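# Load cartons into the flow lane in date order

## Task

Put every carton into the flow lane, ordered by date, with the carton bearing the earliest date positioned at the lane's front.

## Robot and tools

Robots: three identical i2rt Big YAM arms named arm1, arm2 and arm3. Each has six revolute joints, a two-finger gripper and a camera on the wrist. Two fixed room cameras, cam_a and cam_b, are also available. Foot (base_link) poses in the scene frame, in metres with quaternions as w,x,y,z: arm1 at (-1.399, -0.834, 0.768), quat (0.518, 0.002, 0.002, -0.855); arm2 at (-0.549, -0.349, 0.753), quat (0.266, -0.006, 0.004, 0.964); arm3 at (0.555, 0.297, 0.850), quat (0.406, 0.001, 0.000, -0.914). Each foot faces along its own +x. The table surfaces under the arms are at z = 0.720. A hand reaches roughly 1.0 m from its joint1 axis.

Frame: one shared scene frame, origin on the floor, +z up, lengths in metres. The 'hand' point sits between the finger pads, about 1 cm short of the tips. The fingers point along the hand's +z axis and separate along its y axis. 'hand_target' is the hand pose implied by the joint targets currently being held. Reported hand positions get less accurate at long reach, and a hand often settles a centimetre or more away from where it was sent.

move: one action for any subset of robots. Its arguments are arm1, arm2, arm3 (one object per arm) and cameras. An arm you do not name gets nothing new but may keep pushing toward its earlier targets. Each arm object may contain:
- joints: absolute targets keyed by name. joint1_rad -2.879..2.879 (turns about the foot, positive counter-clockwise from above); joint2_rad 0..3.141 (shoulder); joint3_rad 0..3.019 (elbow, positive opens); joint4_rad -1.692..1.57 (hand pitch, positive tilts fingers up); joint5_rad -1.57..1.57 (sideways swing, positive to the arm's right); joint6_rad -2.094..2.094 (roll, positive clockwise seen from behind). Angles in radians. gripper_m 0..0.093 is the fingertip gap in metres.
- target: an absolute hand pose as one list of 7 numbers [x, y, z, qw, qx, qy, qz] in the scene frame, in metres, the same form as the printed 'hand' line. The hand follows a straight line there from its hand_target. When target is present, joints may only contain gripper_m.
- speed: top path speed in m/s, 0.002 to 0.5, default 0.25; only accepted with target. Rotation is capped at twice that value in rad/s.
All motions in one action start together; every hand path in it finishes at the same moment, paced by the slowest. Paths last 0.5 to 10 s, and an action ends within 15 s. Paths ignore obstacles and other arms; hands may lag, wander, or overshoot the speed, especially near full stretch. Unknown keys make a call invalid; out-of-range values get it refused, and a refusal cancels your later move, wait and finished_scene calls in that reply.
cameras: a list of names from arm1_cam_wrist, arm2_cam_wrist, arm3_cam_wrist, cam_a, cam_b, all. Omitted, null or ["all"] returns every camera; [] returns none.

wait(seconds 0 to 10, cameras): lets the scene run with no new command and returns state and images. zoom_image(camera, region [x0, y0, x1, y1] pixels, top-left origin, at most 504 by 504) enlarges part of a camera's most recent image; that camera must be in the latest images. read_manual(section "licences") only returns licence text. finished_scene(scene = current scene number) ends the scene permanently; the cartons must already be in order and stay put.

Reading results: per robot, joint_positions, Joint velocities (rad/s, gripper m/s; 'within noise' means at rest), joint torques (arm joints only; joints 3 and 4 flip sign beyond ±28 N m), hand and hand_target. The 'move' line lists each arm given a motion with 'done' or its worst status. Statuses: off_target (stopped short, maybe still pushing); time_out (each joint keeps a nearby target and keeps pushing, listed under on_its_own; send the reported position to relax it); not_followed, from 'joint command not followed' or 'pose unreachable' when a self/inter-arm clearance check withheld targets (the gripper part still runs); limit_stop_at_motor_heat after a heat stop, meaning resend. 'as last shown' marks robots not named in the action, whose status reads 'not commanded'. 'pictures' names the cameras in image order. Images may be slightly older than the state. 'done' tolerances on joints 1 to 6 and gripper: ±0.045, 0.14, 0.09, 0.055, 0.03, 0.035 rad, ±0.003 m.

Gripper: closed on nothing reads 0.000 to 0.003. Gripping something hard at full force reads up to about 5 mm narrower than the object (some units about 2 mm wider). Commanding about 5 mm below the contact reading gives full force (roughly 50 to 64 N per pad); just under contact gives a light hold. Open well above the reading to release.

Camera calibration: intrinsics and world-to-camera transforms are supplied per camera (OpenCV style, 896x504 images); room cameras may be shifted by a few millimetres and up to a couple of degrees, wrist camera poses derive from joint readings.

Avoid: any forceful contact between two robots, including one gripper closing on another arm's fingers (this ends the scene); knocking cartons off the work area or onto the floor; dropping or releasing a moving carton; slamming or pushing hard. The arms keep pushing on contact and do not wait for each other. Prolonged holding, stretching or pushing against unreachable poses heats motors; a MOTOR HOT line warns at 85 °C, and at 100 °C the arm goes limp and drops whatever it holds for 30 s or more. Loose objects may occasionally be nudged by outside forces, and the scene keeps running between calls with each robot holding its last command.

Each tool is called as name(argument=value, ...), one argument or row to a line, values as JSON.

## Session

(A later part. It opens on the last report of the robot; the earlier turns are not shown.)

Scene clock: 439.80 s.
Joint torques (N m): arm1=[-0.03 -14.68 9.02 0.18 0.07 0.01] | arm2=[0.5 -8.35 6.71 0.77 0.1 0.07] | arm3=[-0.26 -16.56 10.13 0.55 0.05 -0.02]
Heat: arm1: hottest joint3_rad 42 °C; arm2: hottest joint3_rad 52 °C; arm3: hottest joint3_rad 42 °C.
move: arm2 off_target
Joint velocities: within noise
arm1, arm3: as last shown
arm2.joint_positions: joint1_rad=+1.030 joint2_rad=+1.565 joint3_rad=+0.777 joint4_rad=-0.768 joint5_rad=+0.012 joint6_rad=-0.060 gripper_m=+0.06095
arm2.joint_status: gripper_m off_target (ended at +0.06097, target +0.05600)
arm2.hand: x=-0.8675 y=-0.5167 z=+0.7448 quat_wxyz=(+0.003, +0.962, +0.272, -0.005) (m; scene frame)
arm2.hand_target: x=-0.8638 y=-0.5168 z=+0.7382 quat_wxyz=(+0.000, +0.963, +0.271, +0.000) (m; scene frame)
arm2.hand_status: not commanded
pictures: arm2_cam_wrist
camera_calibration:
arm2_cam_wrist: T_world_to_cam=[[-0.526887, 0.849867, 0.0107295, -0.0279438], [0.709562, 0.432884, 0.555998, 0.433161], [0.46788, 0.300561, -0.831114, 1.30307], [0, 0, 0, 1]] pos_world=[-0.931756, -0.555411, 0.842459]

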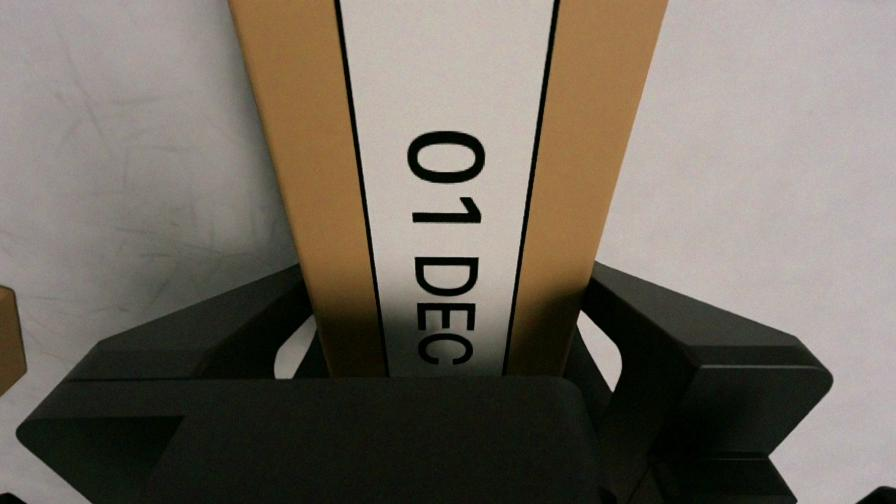

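move(
  arm2={"target": [-0.864, -0.517, 0.93, 0, 0.9627, 0.2706, 0], "speed": 0.25},
  arm3={"joints": {"joint1_rad": 0.3, "joint2_rad": 1.4}},
  cameras=["arm2_cam_wrist"],
)

move(
  arm2={"joints": {"joint1_rad": -2.037, "joint5_rad": 0.0, "joint6_rad": 0.566}},
)

Scene clock: 449.97 s.
Joint torques (N m): arm1=[0.03 -14.68 9.01 0.18 0.07 0.01] | arm2=[0.85 -8.23 14.8 -0.2 0.02 0.11] | arm3=[0.79 -13.39 11.23 0.95 0.07 -0.03]
Heat: arm1: hottest joint3_rad 42 °C; arm2: hottest joint3_rad 51 °C; arm3: hottest joint3_rad 41 °C.
move: arm2 off_target; arm3 done
Joint velocities: within noise
arm1: as last shown
arm2.joint_positions: joint1_rad=+1.033 joint2_rad=+1.293 joint3_rad=+0.988 joint4_rad=-1.322 joint5_rad=+0.013 joint6_rad=-0.055 gripper_m=+0.06095
arm2.joint_status: not commanded
arm2.hand: x=-0.8455 y=-0.5032 z=+0.9053 quat_wxyz=(-0.006, +0.962, +0.271, +0.029) (m; scene frame)
arm2.hand_target: x=-0.8627 y=-0.5163 z=+0.9300 quat_wxyz=(+0.000, +0.963, +0.271, +0.000) (m; scene frame)
arm2.hand_status: off_target (0.034 m and 3.4 deg from the pose sent, 0.185 m and 0.7 deg at the start)
arm3.joint_positions: joint1_rad=+0.292 joint2_rad=+1.386 joint3_rad=+1.172 joint4_rad=-1.147 joint5_rad=+0.003 joint6_rad=+0.539 gripper_m=+0.09400
arm3.joint_status: all done
arm3.hand: x=+0.3637 y=-0.1029 z=+1.0431 quat_wxyz=(-0.077, -0.952, -0.289, +0.070) (m; scene frame)
arm3.hand_target: x=+0.3657 y=-0.1067 z=+1.0378 quat_wxyz=(-0.074, -0.950, -0.296, +0.068) (m; scene frame)
arm3.hand_status: not commanded
pictures: arm2_cam_wrist
camera_calibration:
arm2_cam_wrist: T_world_to_cam=[[-0.526368, 0.850223, 0.0076198, -0.0260514], [0.674483, 0.412078, 0.612588, 0.231056], [0.517697, 0.327587, -0.790365, 1.4409], [0, 0, 0, 1]] pos_world=[-0.915505, -0.545083, 0.997494]

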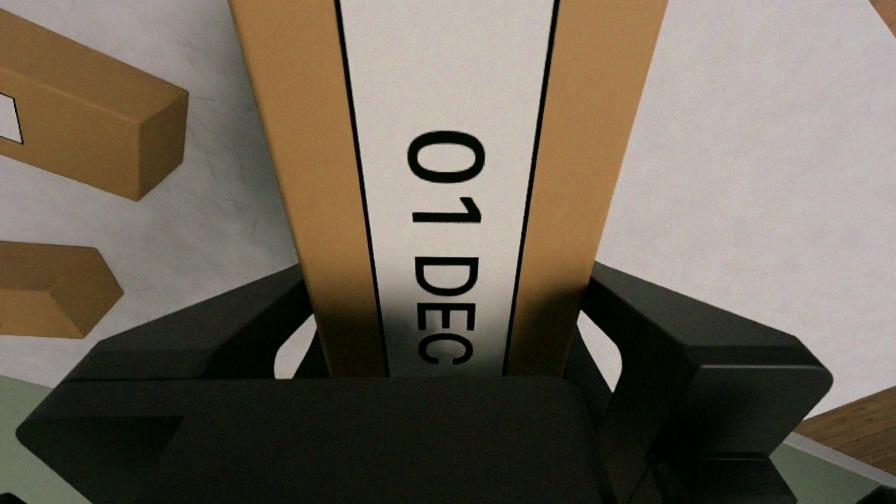

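Scene clock: 452.43 s.
Joint torques (N m): arm1=[0.09 -14.68 9.02 0.2 0.06 0.01] | arm2=[-0.62 -8.82 12.97 -0.16 -0.02 0.08] | arm3=[0.67 -13.51 11.28 0.96 0.07 -0.03]
Heat: arm1: hottest joint3_rad 42 °C; arm2: hottest joint3_rad 51 °C; arm3: hottest joint3_rad 41 °C.
move: arm2 done
Joint velocities: within noise
arm1, arm3: as last shown
arm2.joint_positions: joint1_rad=-2.030 joint2_rad=+1.302 joint3_rad=+1.013 joint4_rad=-1.323 joint5_rad=+0.001 joint6_rad=+0.557 gripper_m=+0.06095
arm2.joint_status: all done
arm2.hand: x=-0.2618 y=-0.1622 z=+0.9125 quat_wxyz=(+0.013, +0.008, -1.000, +0.018) (m; scene frame)
arm2.hand_target: x=-0.2501 y=-0.1572 z=+0.9316 quat_wxyz=(-0.006, +0.000, -1.000, +0.005) (m; scene frame)
arm2.hand_status: not commanded
pictures: arm1_cam_wrist, arm2_cam_wrist, arm3_cam_wrist, cam_a, cam_b
camera_calibration:
arm1_cam_wrist: T_world_to_cam=[[-0.909907, -0.414018, -0.0256515, -1.59087], [-0.339078, 0.706736, 0.620927, -0.15123], [-0.238946, 0.573684, -0.783449, 1.3231], [0, 0, 0, 1]] pos_world=[-1.18268, -1.31081, 1.08967]
arm2_cam_wrist: T_world_to_cam=[[0.0206695, -0.998652, 0.0476173, -0.202013], [-0.810134, 0.0111803, 0.586138, -0.73715], [-0.58588, -0.0506915, -0.808811, 0.699306], [0, 0, 0, 1]] pos_world=[-0.183306, -0.15805, 1.0073]
arm3_cam_wrist: T_world_to_cam=[[-0.547722, 0.829317, -0.110613, 0.400826], [0.720665, 0.534805, 0.441164, -0.665405], [0.425021, 0.16192, -0.890584, 0.91401], [0, 0, 0, 1]] pos_world=[0.310602, -0.124547, 1.15189]

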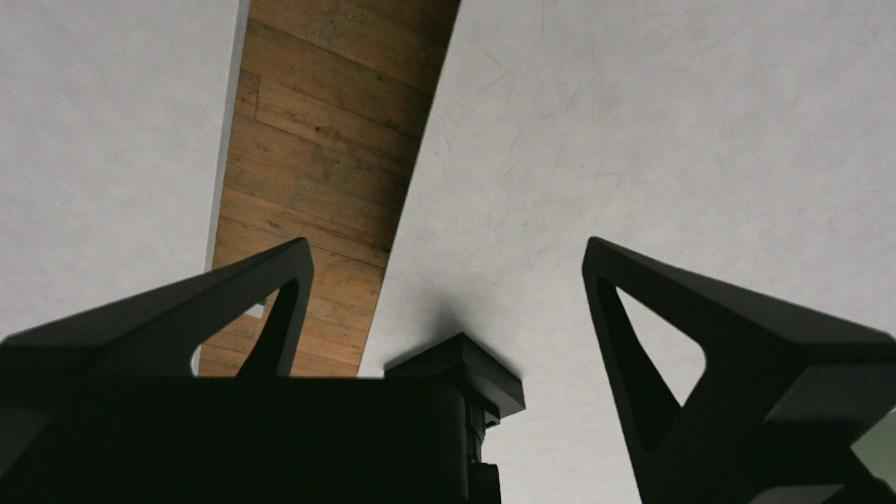

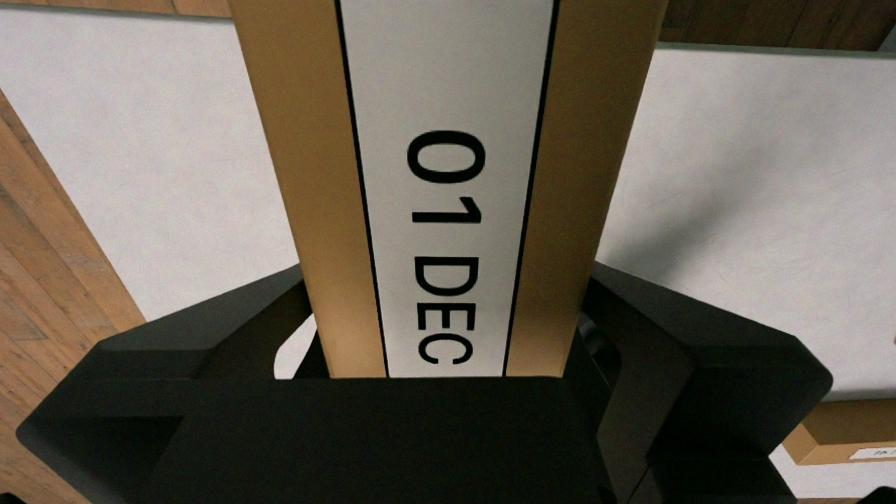

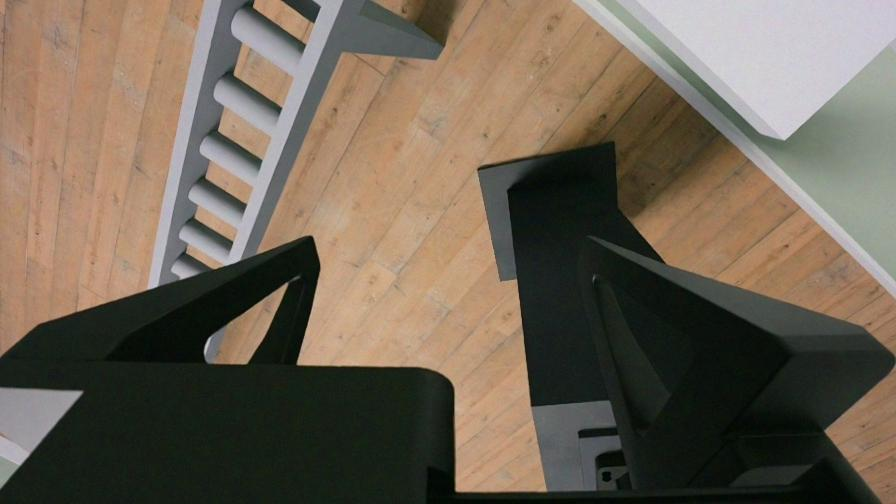

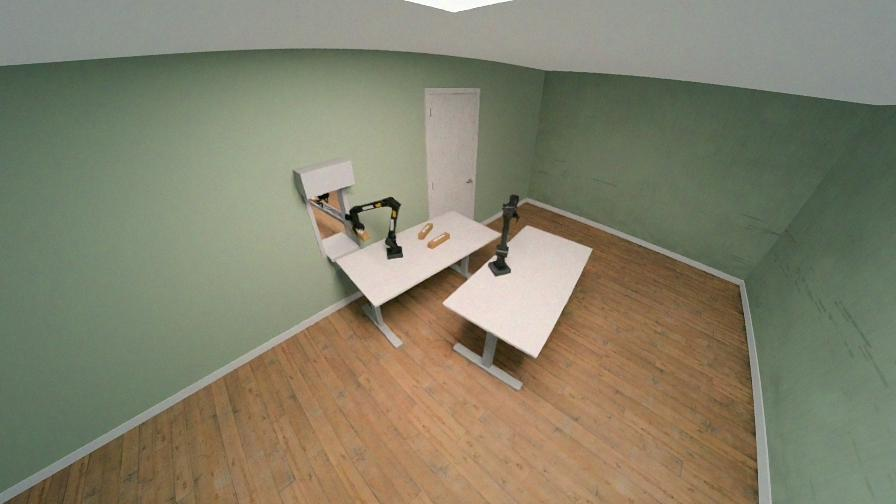

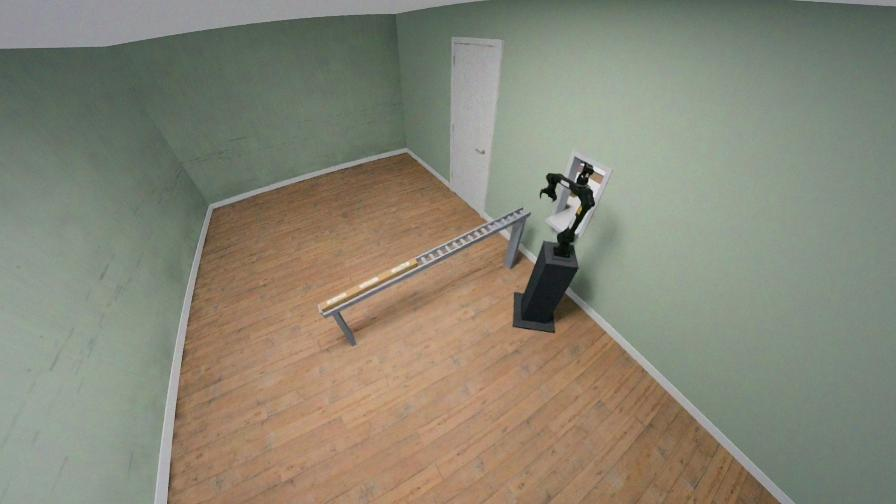

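move(
  arm2={"target": [-0.30, 0.0, 0.91, 0, 0, 1, 0], "speed": 0.25},
  cameras=["arm2_cam_wrist"],
)

move(
  arm2={"target": [0.0, 0.0, 0.88, 0, 0, 1, 0], "speed": 0.2},
  cameras=["arm2_cam_wrist", "arm3_cam_wrist", "cam_a", "cam_b"],
)

Scene clock: 458.57 s.
Joint torques (N m): arm1=[0.09 -14.68 9.01 0.2 0.06 0.01] | arm2=[0.09 -10.17 14.84 0.18 0.11 0.09] | arm3=[0.85 -13.51 11.23 0.92 0.06 -0.02]
Heat: arm1: hottest joint3_rad 42 °C; arm2: hottest joint3_rad 52 °C; arm3: hottest joint3_rad 41 °C.
move: arm2 off_target
Joint velocities: within noise
arm1, arm3: as last shown
arm2.joint_positions: joint1_rad=-1.665 joint2_rad=+1.483 joint3_rad=+1.131 joint4_rad=-1.280 joint5_rad=-0.017 joint6_rad=+0.930 gripper_m=+0.06095
arm2.joint_status: not commanded
arm2.hand: x=-0.3153 y=-0.0239 z=+0.8880 quat_wxyz=(+0.020, +0.003, -0.999, +0.025) (m; scene frame)
arm2.hand_target: x=-0.3011 y=-0.0015 z=+0.9104 quat_wxyz=(+0.000, +0.000, -1.000, +0.000) (m; scene frame)
arm2.hand_status: off_target (0.036 m and 3.7 deg from the pose sent, 0.167 m and 2.6 deg at the start)
pictures: arm2_cam_wrist
camera_calibration:
arm2_cam_wrist: T_world_to_cam=[[0.0124003, -0.997919, 0.0632829, -0.0781199], [-0.801302, 0.0279401, 0.597607, -0.774654], [-0.598131, -0.0581192, -0.799288, 0.642737], [0, 0, 0, 1]] pos_world=[-0.235322, -0.018958, 0.981614]

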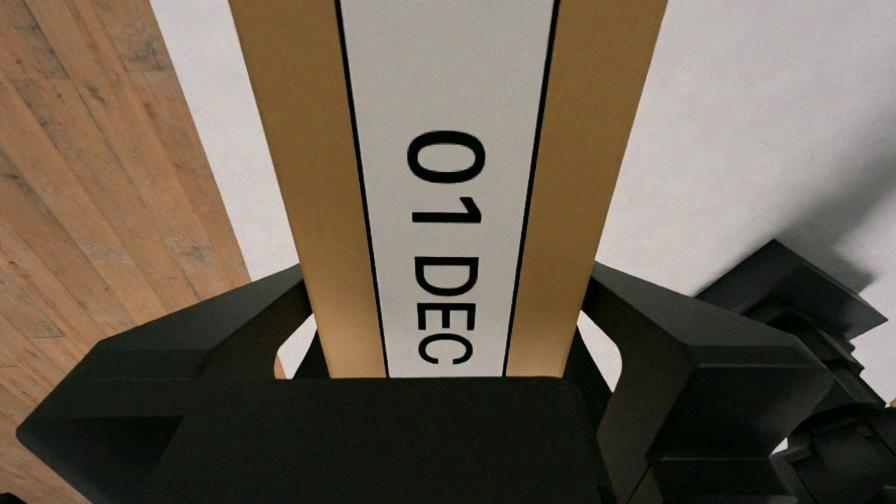

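Scene clock: 461.13 s.
Joint torques (N m): arm1=[0.09 -14.68 8.99 0.18 0.07 0.01] | arm2=[-0.38 -20.01 15.51 -0.27 -0.06 -0.12] | arm3=[0.85 -13.51 11.21 0.99 0.07 -0.03]
Heat: arm1: hottest joint3_rad 42 °C; arm2: hottest joint3_rad 52 °C; arm3: hottest joint3_rad 41 °C.
move: arm2 off_target
Joint velocities: within noise
arm1, arm3: as last shown
arm2.joint_positions: joint1_rad=-2.039 joint2_rad=+2.086 joint3_rad=+1.886 joint4_rad=-1.425 joint5_rad=-0.012 joint6_rad=+0.572 gripper_m=+0.06095
arm2.joint_status: not commanded
arm2.hand: x=-0.0191 y=-0.0112 z=+0.8589 quat_wxyz=(+0.022, -0.005, -1.000, +0.015) (m; scene frame)
arm2.hand_target: x=-0.0014 y=-0.0011 z=+0.8804 quat_wxyz=(-0.001, +0.000, -1.000, +0.000) (m; scene frame)
arm2.hand_status: off_target (0.031 m and 3.1 deg from the pose sent, 0.316 m and 3.7 deg at the start)
pictures: arm2_cam_wrist, arm3_cam_wrist, cam_a, cam_b
camera_calibration:
arm2_cam_wrist: T_world_to_cam=[[-0.00375671, -0.999039, 0.04367, -0.0507822], [-0.799245, 0.0292455, 0.600294, -0.522499], [-0.600994, -0.0326479, -0.798586, 0.79695], [0, 0, 0, 1]] pos_world=[0.0611668, -0.00943385, 0.952305]
arm3_cam_wrist: T_world_to_cam=[[-0.547722, 0.829317, -0.110613, 0.400826], [0.720665, 0.534805, 0.441164, -0.665405], [0.425021, 0.16192, -0.890584, 0.91401], [0, 0, 0, 1]] pos_world=[0.310602, -0.124547, 1.15189]

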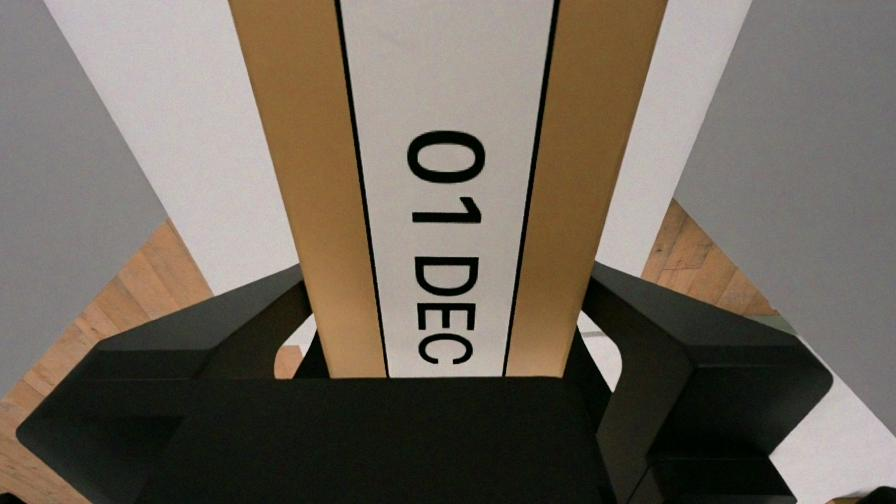

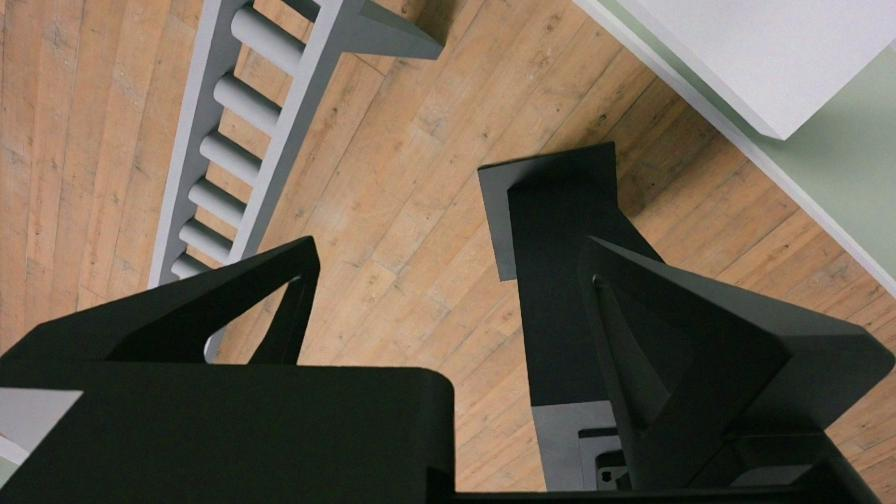

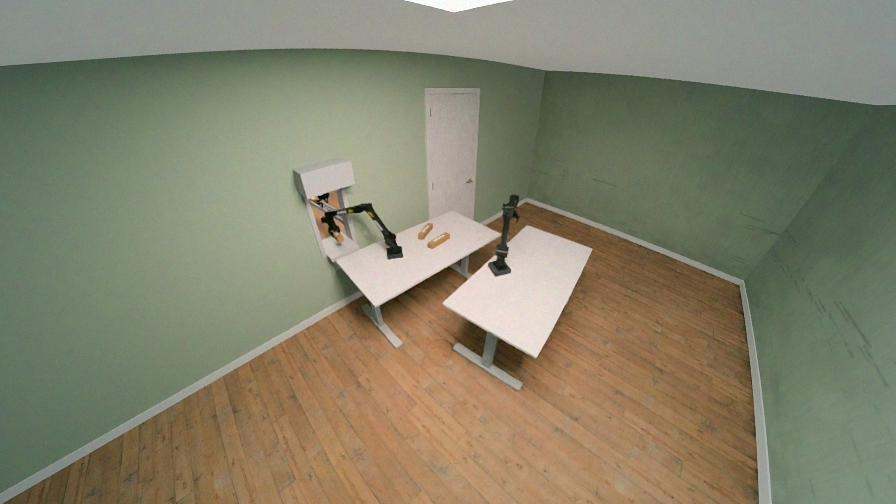

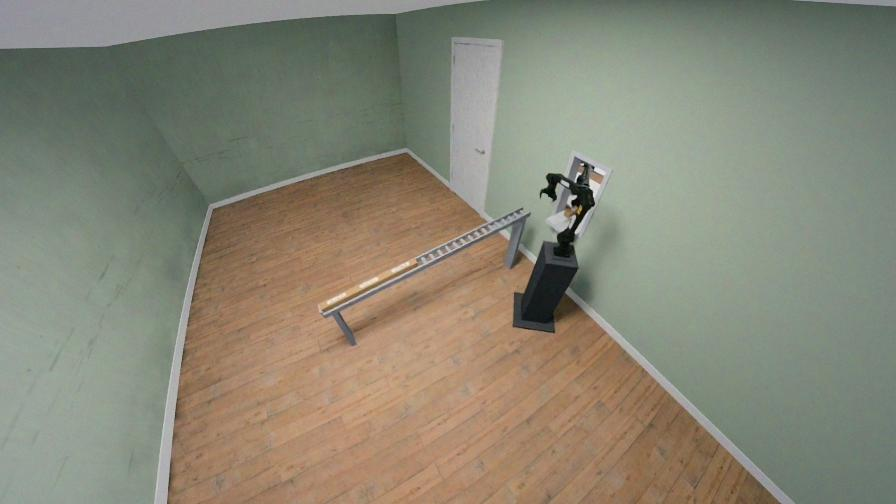

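move(
  cameras=["cam_a", "arm3_cam_wrist", "arm2_cam_wrist"],
)

Scene clock: 481.53 s.
Joint torques (N m): arm1=[0.03 -14.68 9.01 0.18 0.06 0.01] | arm2=[-0.44 -19.84 15.53 -0.27 -0.05 -0.11] | arm3=[0.85 -13.63 11.25 0.99 0.06 -0.02]
Heat: arm1: hottest joint3_rad 42 °C; arm2: hottest joint3_rad 55 °C; arm3: hottest joint3_rad 41 °C.
Joint velocities: within noise
arm1.joint_positions: joint1_rad=+0.909 joint2_rad=+1.506 joint3_rad=+1.397 joint4_rad=-1.451 joint5_rad=+0.003 joint6_rad=+0.005 gripper_m=+0.09294
arm1.joint_status: not commanded
arm1.hand: x=-1.2144 y=-1.2428 z=+0.9914 quat_wxyz=(-0.003, -0.543, -0.840, +0.002) (m; scene frame)
arm1.hand_target: x=-1.2177 y=-1.2448 z=+0.9949 quat_wxyz=(-0.007, -0.545, -0.838, +0.004) (m; scene frame)
arm1.hand_status: not commanded
arm2.joint_positions: joint1_rad=-2.039 joint2_rad=+2.086 joint3_rad=+1.886 joint4_rad=-1.425 joint5_rad=-0.012 joint6_rad=+0.571 gripper_m=+0.06095
arm2.joint_status: not commanded
arm2.hand: x=-0.0191 y=-0.0112 z=+0.8589 quat_wxyz=(+0.022, -0.005, -1.000, +0.015) (m; scene frame)
arm2.hand_target: x=-0.0014 y=-0.0010 z=+0.8804 quat_wxyz=(-0.001, +0.000, -1.000, +0.000) (m; scene frame)
arm2.hand_status: off_target (0.031 m and 3.1 deg from the pose sent, 0.316 m and 3.7 deg at the start)
arm3.joint_positions: joint1_rad=+0.292 joint2_rad=+1.386 joint3_rad=+1.172 joint4_rad=-1.147 joint5_rad=+0.003 joint6_rad=+0.539 gripper_m=+0.09400
arm3.joint_status: not commanded
arm3.hand: x=+0.3637 y=-0.1029 z=+1.0431 quat_wxyz=(-0.077, -0.952, -0.289, +0.070) (m; scene frame)
arm3.hand_target: x=+0.3657 y=-0.1067 z=+1.0378 quat_wxyz=(-0.074, -0.950, -0.296, +0.068) (m; scene frame)
arm3.hand_status: not commanded
pictures: arm2_cam_wrist, arm3_cam_wrist, cam_a
camera_calibration:
arm2_cam_wrist: T_world_to_cam=[[-0.00331886, -0.999044, 0.043581, -0.0506245], [-0.799252, 0.028842, 0.600304, -0.522515], [-0.600987, -0.0328399, -0.798584, 0.796949], [0, 0, 0, 1]] pos_world=[0.061167, -0.00933402, 0.952305]
arm3_cam_wrist: T_world_to_cam=[[-0.547722, 0.829317, -0.110613, 0.400826], [0.720665, 0.534805, 0.441164, -0.665405], [0.425021, 0.16192, -0.890584, 0.91401], [0, 0, 0, 1]] pos_world=[0.310602, -0.124547, 1.15189]

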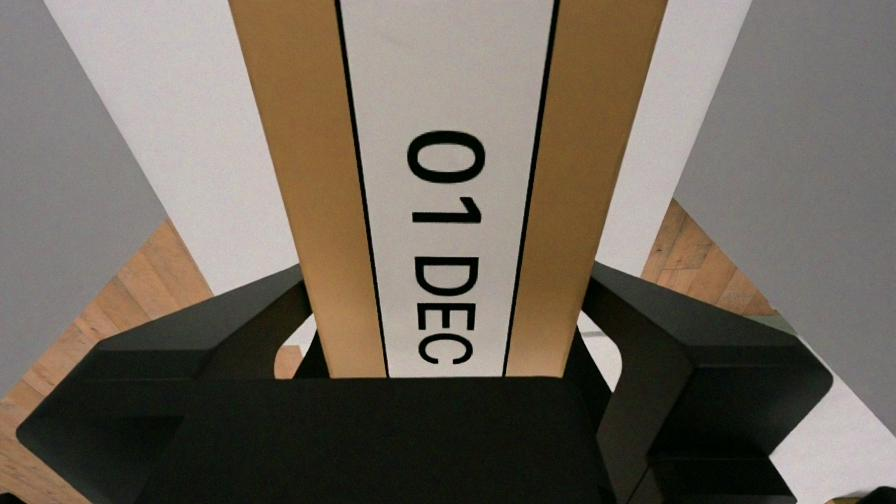

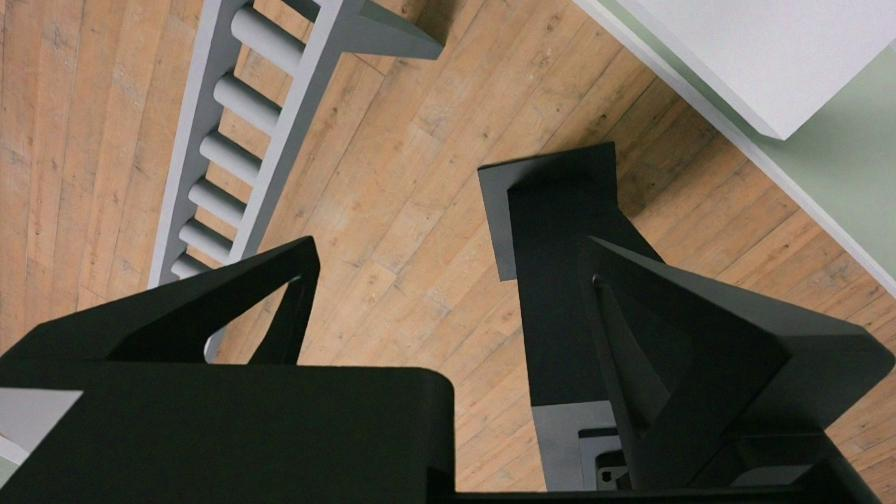

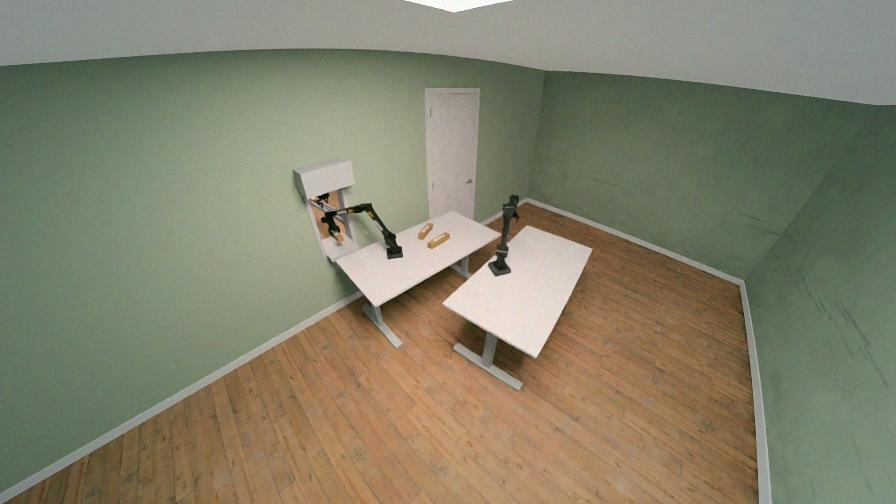

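move(
  arm2={"target": [0.0, 0.0, 0.744, 0, 0, 1, 0], "speed": 0.1},
  cameras=["arm2_cam_wrist"],
)

move(
  arm2={"joints": {"gripper_m": 0.093}},
  cameras=["arm2_cam_wrist"],
)

Scene clock: 485.23 s.
Joint torques (N m): arm1=[-0.03 -14.68 9.01 0.2 0.06 0.01] | arm2=[-0.21 -18.84 8.08 1.2 0.06 -0.09] | arm3=[0.91 -13.57 11.22 0.98 0.06 -0.03]
Heat: arm1: hottest joint3_rad 42 °C; arm2: hottest joint3_rad 55 °C; arm3: hottest joint3_rad 41 °C.
move: arm2 off_target
Joint velocities: within noise
arm1, arm3: as last shown
arm2.joint_positions: joint1_rad=-2.039 joint2_rad=+2.180 joint3_rad=+1.800 joint4_rad=-1.170 joint5_rad=-0.016 joint6_rad=+0.571 gripper_m=+0.06095
arm2.joint_status: not commanded
arm2.hand: x=+0.0032 y=+0.0019 z=+0.7690 quat_wxyz=(-0.009, -0.004, -1.000, -0.006) (m; scene frame)
arm2.hand_target: x=-0.0007 y=-0.0006 z=+0.7445 quat_wxyz=(+0.000, +0.000, -1.000, +0.000) (m; scene frame)
arm2.hand_status: off_target (0.025 m and 1.4 deg from the pose sent, 0.117 m and 3.1 deg at the start)
pictures: arm2_cam_wrist
camera_calibration:
arm2_cam_wrist: T_world_to_cam=[[-0.00325261, -0.999995, 0.0000131509, -0.0000586448], [-0.835153, 0.00272368, 0.550011, -0.412339], [-0.550008, 0.00177799, -0.835158, 0.766872], [0, 0, 0, 1]] pos_world=[0.077419, -0.000299056, 0.86725]

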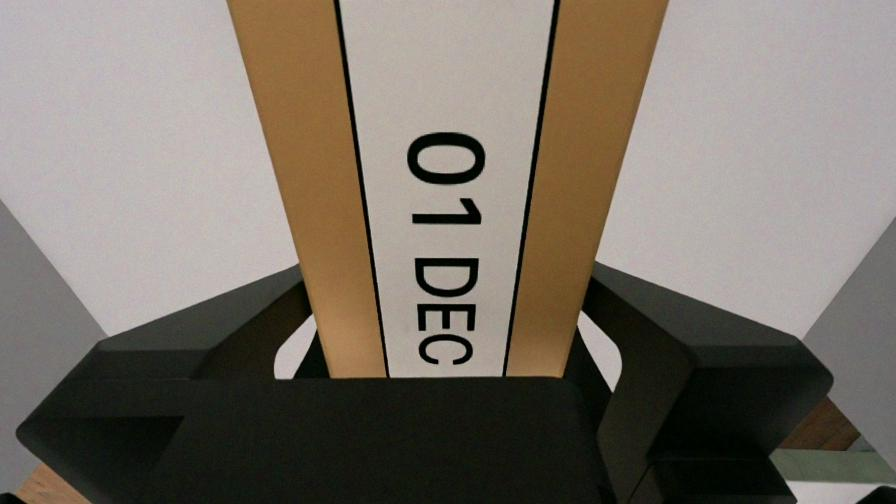

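Scene clock: 485.87 s.
Joint torques (N m): arm1=[0.03 -14.68 9.01 0.17 0.06 0.01] | arm2=[-0.21 -19.19 8.12 0.77 0.06 -0.08] | arm3=[0.56 -13.63 11.19 0.92 0.06 -0.03]
Heat: arm1: hottest joint3_rad 42 °C; arm2: hottest joint3_rad 55 °C; arm3: hottest joint3_rad 41 °C.
move: arm2 done
Joint velocities: within noise
arm1, arm3: as last shown
arm2.joint_positions: joint1_rad=-2.039 joint2_rad=+2.183 joint3_rad=+1.800 joint4_rad=-1.157 joint5_rad=-0.016 joint6_rad=+0.571 gripper_m=+0.09284
arm2.joint_status: all done
arm2.hand: x=+0.0057 y=+0.0035 z=+0.7671 quat_wxyz=(-0.014, -0.004, -1.000, -0.009) (m; scene frame)
arm2.hand_target: x=-0.0006 y=-0.0005 z=+0.7444 quat_wxyz=(+0.000, +0.000, -1.000, +0.000) (m; scene frame)
arm2.hand_status: not commanded
pictures: arm2_cam_wrist
camera_calibration:
arm2_cam_wrist: T_world_to_cam=[[-0.0026996, -0.999981, -0.00545436, 0.00574265], [-0.839938, -0.000692502, 0.542683, -0.403525], [-0.542676, 0.00604635, -0.83992, 0.770343], [0, 0, 0, 1]] pos_world=[0.0791268, 0.000805333, 0.866044]

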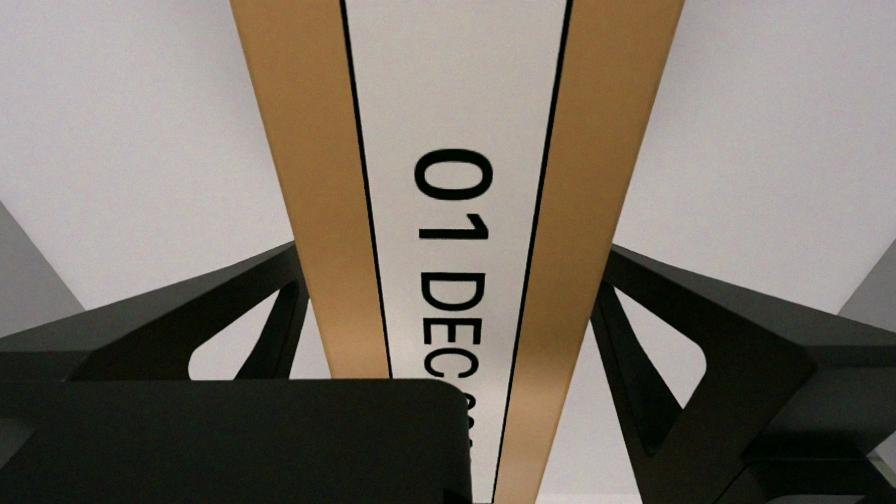

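move(
  arm2={"target": [0.0, 0.0, 0.90, 0, 0, 1, 0], "speed": 0.2},
  cameras=["arm2_cam_wrist"],
)

move(
  arm2={"target": [-0.30, 0.0, 0.91, 0, 0, 1, 0], "speed": 0.4},
  cameras=["arm2_cam_wrist", "arm3_cam_wrist"],
)

Scene clock: 491.77 s.
Joint torques (N m): arm1=[0.03 -14.62 9.02 0.18 0.06 0] | arm2=[-0.38 -18.67 14.2 -0.36 0.07 -0.11] | arm3=[0.62 -13.45 11.26 0.96 0.07 -0.02]
Heat: arm1: hottest joint3_rad 42 °C; arm2: hottest joint3_rad 53 °C; arm3: hottest joint3_rad 41 °C.
move: arm2 off_target
Joint velocities: within noise
arm1, arm3: as last shown
arm2.joint_positions: joint1_rad=-2.039 joint2_rad=+2.070 joint3_rad=+1.952 joint4_rad=-1.476 joint5_rad=-0.016 joint6_rad=+0.571 gripper_m=+0.09294
arm2.joint_status: not commanded
arm2.hand: x=-0.0130 y=-0.0061 z=+0.8937 quat_wxyz=(+0.009, -0.004, -1.000, +0.005) (m; scene frame)
arm2.hand_target: x=-0.0005 y=-0.0005 z=+0.8999 quat_wxyz=(-0.001, +0.000, -1.000, +0.000) (m; scene frame)
arm2.hand_status: off_target (0.016 m and 1.3 deg from the pose sent, 0.133 m and 1.9 deg at the start)
pictures: arm2_cam_wrist
camera_calibration:
arm2_cam_wrist: T_world_to_cam=[[-0.003001, -0.999713, 0.0237543, -0.0293172], [-0.813973, 0.0162409, 0.580675, -0.52142], [-0.580895, -0.0175928, -0.813789, 0.84249], [0, 0, 0, 1]] pos_world=[0.0648877, -0.00601867, 0.989081]

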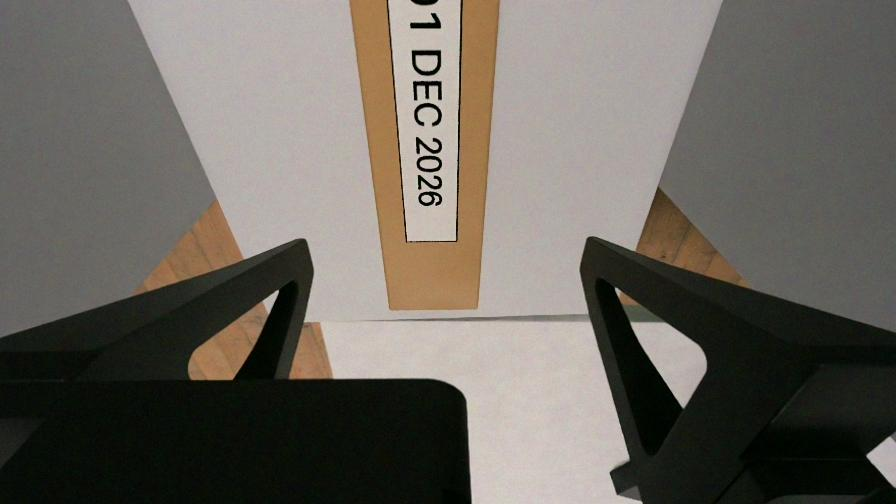

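Scene clock: 493.67 s.
Joint torques (N m): arm1=[0.09 -14.68 9.02 0.18 0.06 0] | arm2=[0.26 -11.46 8.51 0.69 0.12 0.05] | arm3=[0.79 -13.57 11.22 0.98 0.06 -0.03]
Heat: arm1: hottest joint3_rad 42 °C; arm2: hottest joint3_rad 53 °C; arm3: hottest joint3_rad 41 °C.
move: arm2 done
Joint velocities: within noise
arm1, arm3: as last shown
arm2.joint_positions: joint1_rad=-1.666 joint2_rad=+1.496 joint3_rad=+1.221 joint4_rad=-1.288 joint5_rad=-0.016 joint6_rad=+0.930 gripper_m=+0.09294
arm2.joint_status: not commanded
arm2.hand: x=-0.2966 y=+0.0012 z=+0.9154 quat_wxyz=(-0.001, +0.003, -1.000, -0.002) (m; scene frame)
arm2.hand_target: x=-0.3000 y=+0.0000 z=+0.9101 quat_wxyz=(+0.000, +0.000, -1.000, +0.000) (m; scene frame)
arm2.hand_status: done (0.006 m and 0.5 deg from the pose sent, 0.287 m and 1.3 deg at the start)
pictures: arm2_cam_wrist, arm3_cam_wrist
camera_calibration:
arm2_cam_wrist: T_world_to_cam=[[0.0107602, -0.99991, 0.00801079, -0.00494785], [-0.825667, -0.00436554, 0.564141, -0.753327], [-0.564056, -0.0126845, -0.825639, 0.711376], [0, 0, 0, 1]] pos_world=[-0.220688, 0.000787387, 1.01236]
arm3_cam_wrist: T_world_to_cam=[[-0.547722, 0.829317, -0.110613, 0.400826], [0.720665, 0.534805, 0.441164, -0.665405], [0.425021, 0.16192, -0.890584, 0.91401], [0, 0, 0, 1]] pos_world=[0.310602, -0.124547, 1.15189]

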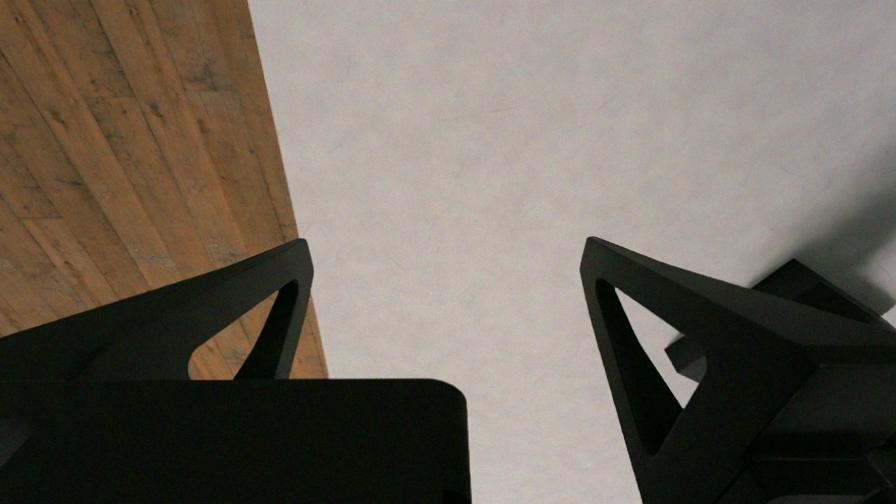

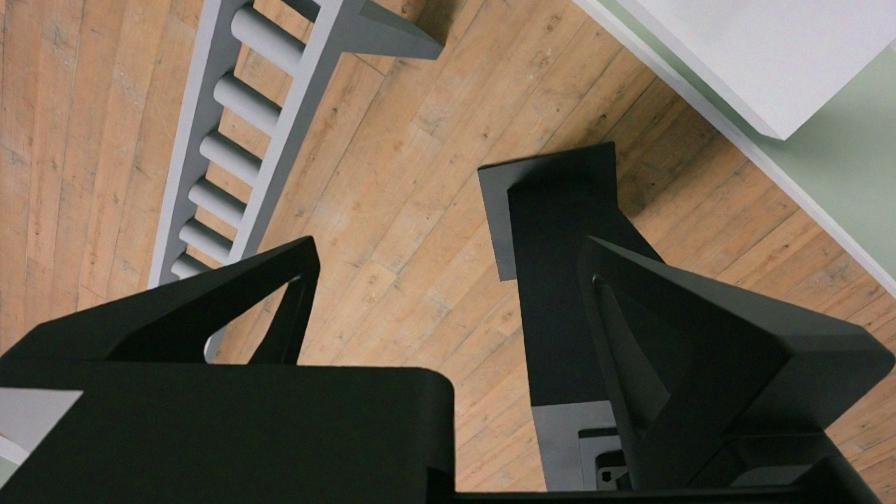

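move(
  arm2={"joints": {"joint1_rad": 1.753, "joint2_rad": 1.5, "joint3_rad": 1.4, "joint4_rad": -1.45, "joint5_rad": 0, "joint6_rad": -0.437}},
  arm3={"joints": {"joint1_rad": -0.304, "joint2_rad": 1.602, "joint3_rad": 1.1725, "joint4_rad": -1.141, "joint5_rad": 0, "joint6_rad": 0.532}},
  cameras=["arm2_cam_wrist", "arm3_cam_wrist"],
)

Scene clock: 500.33 s.
Joint torques (N m): arm1=[0.03 -14.62 9.03 0.2 0.06 0] | arm2=[0.09 -12.04 12.9 -0.1 -0.05 -0.11] | arm3=[0.09 -18.14 10.1 0.54 0.05 0]
Heat: arm1: hottest joint3_rad 42 °C; arm2: hottest joint3_rad 52 °C; arm3: hottest joint3_rad 41 °C.
move: arm2 done; arm3 done
Joint velocities: within noise
arm1: as last shown
arm2.joint_positions: joint1_rad=+1.750 joint2_rad=+1.504 joint3_rad=+1.363 joint4_rad=-1.442 joint5_rad=-0.001 joint6_rad=-0.427 gripper_m=+0.09303
arm2.joint_status: all done
arm2.hand: x=-0.7058 y=-0.7578 z=+0.9696 quat_wxyz=(+0.005, +0.683, +0.731, +0.005) (m; scene frame)
arm2.hand_target: x=-0.7079 y=-0.7659 z=+0.9854 quat_wxyz=(+0.011, +0.678, +0.734, -0.010) (m; scene frame)
arm2.hand_status: not commanded
arm3.joint_positions: joint1_rad=-0.303 joint2_rad=+1.608 joint3_rad=+1.172 joint4_rad=-1.147 joint5_rad=+0.001 joint6_rad=+0.538 gripper_m=+0.09400
arm3.joint_status: all done
arm3.hand: x=+0.1692 y=+0.0708 z=+0.9484 quat_wxyz=(+0.004, -1.000, +0.002, -0.006) (m; scene frame)
arm3.hand_target: x=+0.1674 y=+0.0700 z=+0.9513 quat_wxyz=(+0.000, -1.000, +0.000, -0.001) (m; scene frame)
arm3.hand_status: not commanded
pictures: arm2_cam_wrist, arm3_cam_wrist
camera_calibration:
arm2_cam_wrist: T_world_to_cam=[[-0.9974, -0.0720522, -0.0014597, -0.759123], [-0.0603066, 0.823376, 0.564283, 0.0422821], [-0.039456, 0.562904, -0.82558, 1.32213], [0, 0, 0, 1]] pos_world=[-0.702434, -0.833743, 1.06656]
arm3_cam_wrist: T_world_to_cam=[[0.0206336, 0.999775, 0.00485791, -0.0779946], [0.795689, -0.0193633, 0.605395, -0.705584], [0.605353, -0.0086261, -0.79591, 0.775984], [0, 0, 0, 1]] pos_world=[0.0932913, 0.0710084, 1.04515]

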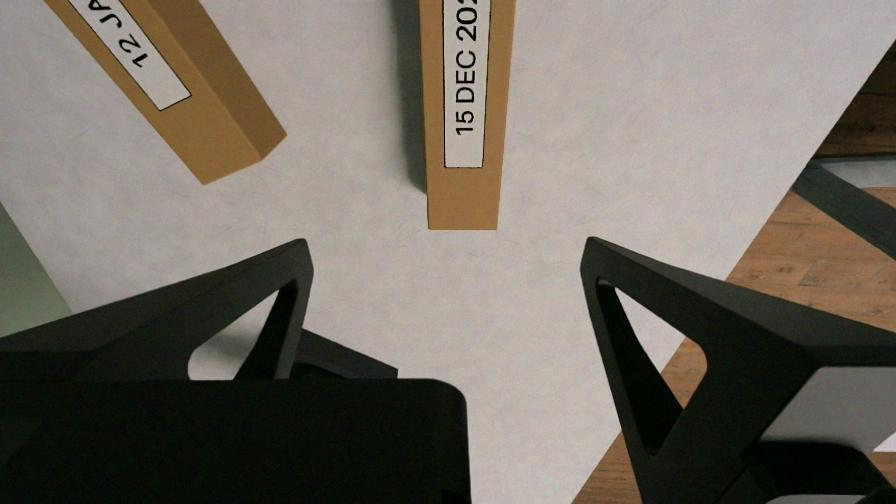

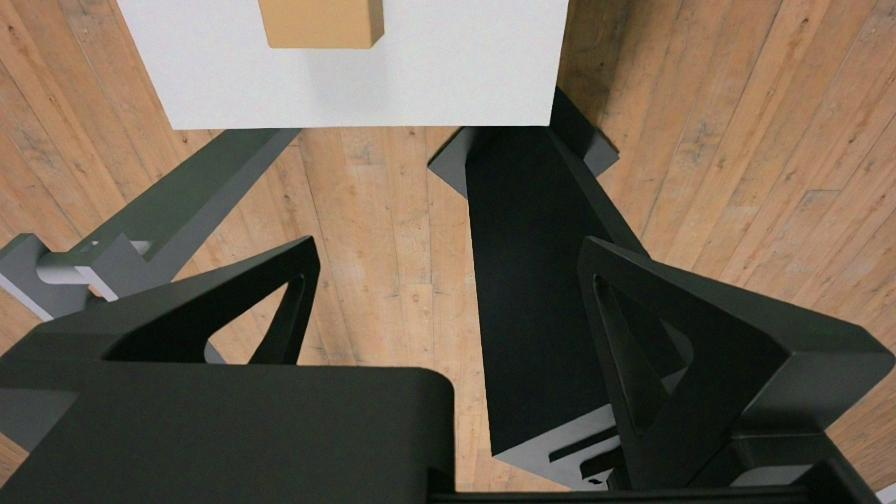

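move(
  arm2={"target": [-0.7125, -0.7815, 0.742, 0, 0.676, 0.737, 0], "speed": 0.2},
  arm3={"target": [0.0, -0.01, 0.90, 0, 1, 0, 0], "speed": 0.2},
  cameras=["arm2_cam_wrist", "arm3_cam_wrist"],
)

Scene clock: 520.53 s.
Joint torques (N m): arm1=[0.03 -14.68 9.02 0.2 0.06 0.01] | arm2=[0.21 -12.81 7.45 0.8 0.01 -0.11] | arm3=[-0.91 -23.94 14.49 0.02 0.08 -0.04]
Heat: arm1: hottest joint3_rad 42 °C; arm2: hottest joint3_rad 51 °C; arm3: hottest joint3_rad 41 °C.
move: arm2 done; arm3 off_target
Joint velocities: within noise
arm1: as last shown
arm2.joint_positions: joint1_rad=+1.750 joint2_rad=+1.793 joint3_rad=+1.094 joint4_rad=-0.870 joint5_rad=+0.011 joint6_rad=-0.432 gripper_m=+0.09303
arm2.joint_status: not commanded
arm2.hand: x=-0.7144 y=-0.7829 z=+0.7497 quat_wxyz=(+0.003, +0.681, +0.732, -0.004) (m; scene frame)
arm2.hand_target: x=-0.7125 y=-0.7814 z=+0.7422 quat_wxyz=(+0.000, +0.676, +0.737, +0.000) (m; scene frame)
arm2.hand_status: done (0.008 m and 1.0 deg from the pose sent, 0.229 m and 1.4 deg at the start)
arm3.joint_positions: joint1_rad=-0.318 joint2_rad=+2.071 joint3_rad=+1.719 joint4_rad=-1.224 joint5_rad=+0.001 joint6_rad=+0.515 gripper_m=+0.09400
arm3.joint_status: not commanded
arm3.hand: x=+0.0152 y=-0.0092 z=+0.9015 quat_wxyz=(+0.002, -1.000, -0.001, -0.003) (m; scene frame)
arm3.hand_target: x=+0.0005 y=-0.0095 z=+0.9000 quat_wxyz=(+0.000, -1.000, +0.000, +0.000) (m; scene frame)
arm3.hand_status: off_target (0.015 m and 0.4 deg from the pose sent, 0.194 m and 0.9 deg at the start)
pictures: arm2_cam_wrist, arm3_cam_wrist
camera_calibration:
arm2_cam_wrist: T_world_to_cam=[[-0.996939, -0.0767287, 0.0150228, -0.785536], [-0.0553173, 0.827992, 0.558005, 0.198374], [-0.0552537, 0.555466, -0.829702, 1.14036], [0, 0, 0, 1]] pos_world=[-0.709149, -0.857953, 0.847263]
arm3_cam_wrist: T_world_to_cam=[[0.0130628, 0.999914, 0.000891455, 0.00907479], [0.799544, -0.0109805, 0.600507, -0.551708], [0.600466, -0.00713154, -0.799619, 0.834699], [0, 0, 0, 1]] pos_world=[-0.0602119, -0.00917938, 0.998738]

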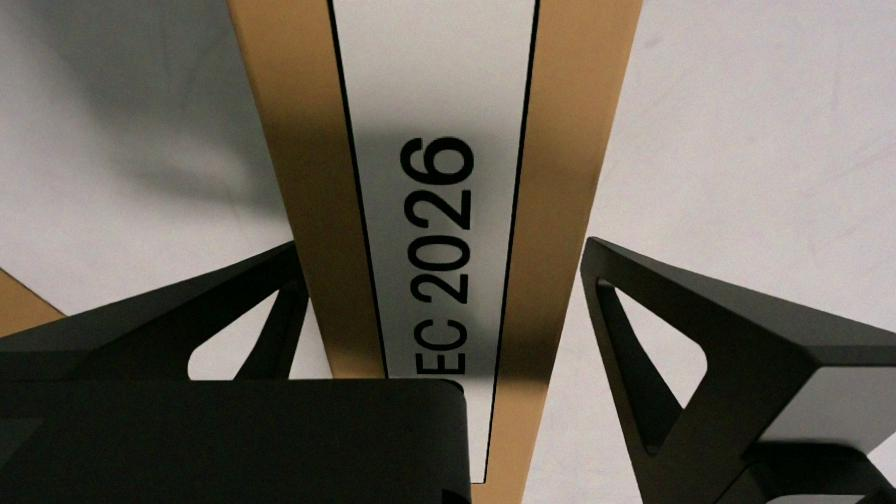

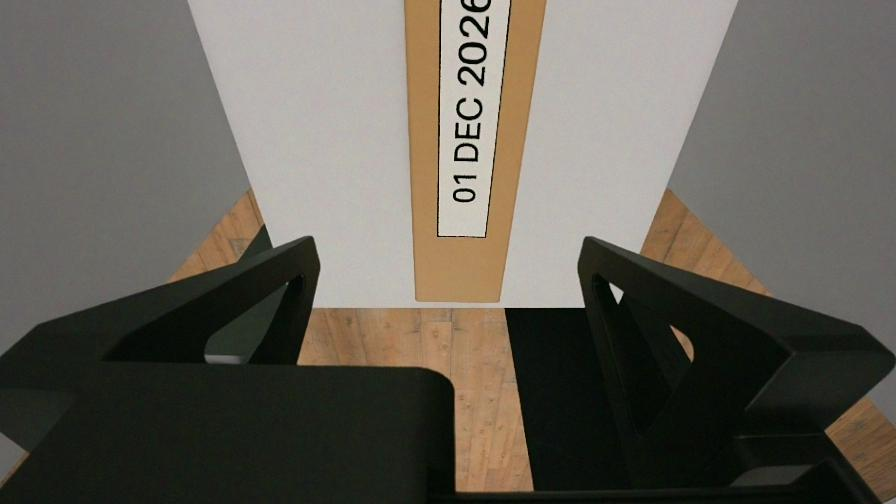

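move(
  arm2={"joints": {"gripper_m": 0.056}},
  arm3={"target": [-0.014, 0.0015, 0.83, 0, 0.99991, -0.01309, 0], "speed": 0.15},
  cameras=["arm3_cam_wrist"],
)

Scene clock: 543.17 s.
Joint torques (N m): arm1=[0.09 -14.74 9.01 0.18 0.06 0.01] | arm2=[0.21 -12.81 7.42 0.75 0.05 -0.11] | arm3=[-0.44 -25.05 11.07 0.73 0.1 -0.02]
Heat: arm1: hottest joint3_rad 42 °C; arm2: hottest joint3_rad 49 °C; arm3: hottest joint3_rad 46 °C.
move: arm2 off_target; arm3 off_target
Joint velocities: within noise
arm1: as last shown
arm2.joint_positions: joint1_rad=+1.750 joint2_rad=+1.793 joint3_rad=+1.094 joint4_rad=-0.870 joint5_rad=+0.010 joint6_rad=-0.433 gripper_m=+0.06077
arm2.joint_status: gripper_m off_target (ended at +0.06080, target +0.05600)
arm2.hand: x=-0.7143 y=-0.7831 z=+0.7497 quat_wxyz=(+0.003, +0.681, +0.732, -0.004) (m; scene frame)
arm2.hand_target: x=-0.7126 y=-0.7815 z=+0.7422 quat_wxyz=(+0.000, +0.676, +0.737, +0.000) (m; scene frame)
arm2.hand_status: not commanded
arm3.joint_positions: joint1_rad=-0.347 joint2_rad=+2.172 joint3_rad=+1.719 joint4_rad=-1.115 joint5_rad=+0.001 joint6_rad=+0.515 gripper_m=+0.09400
arm3.joint_status: not commanded
arm3.hand: x=-0.0074 y=-0.0009 z=+0.8403 quat_wxyz=(+0.000, -1.000, +0.013, +0.001) (m; scene frame)
arm3.hand_target: x=-0.0136 y=+0.0016 z=+0.8300 quat_wxyz=(+0.000, -1.000, +0.013, +0.000) (m; scene frame)
arm3.hand_status: off_target (0.012 m and 0.1 deg from the pose sent, 0.078 m and 1.7 deg at the start)
pictures: arm3_cam_wrist
camera_calibration:
arm3_cam_wrist: T_world_to_cam=[[0.0420491, 0.99911, -0.00330548, 0.00487173], [0.803291, -0.0318401, 0.594735, -0.491958], [0.5941, -0.0276633, -0.803915, 0.802851], [0, 0, 0, 1]] pos_world=[-0.0819928, 0.0016781, 0.938025]

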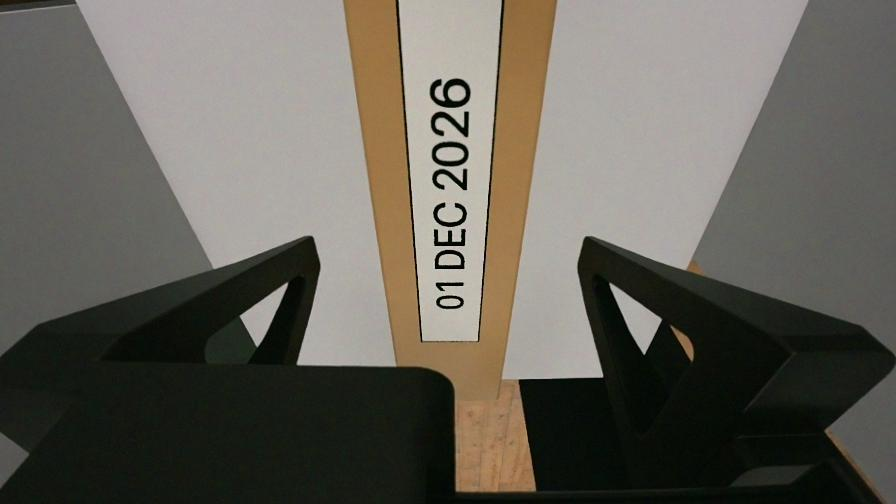

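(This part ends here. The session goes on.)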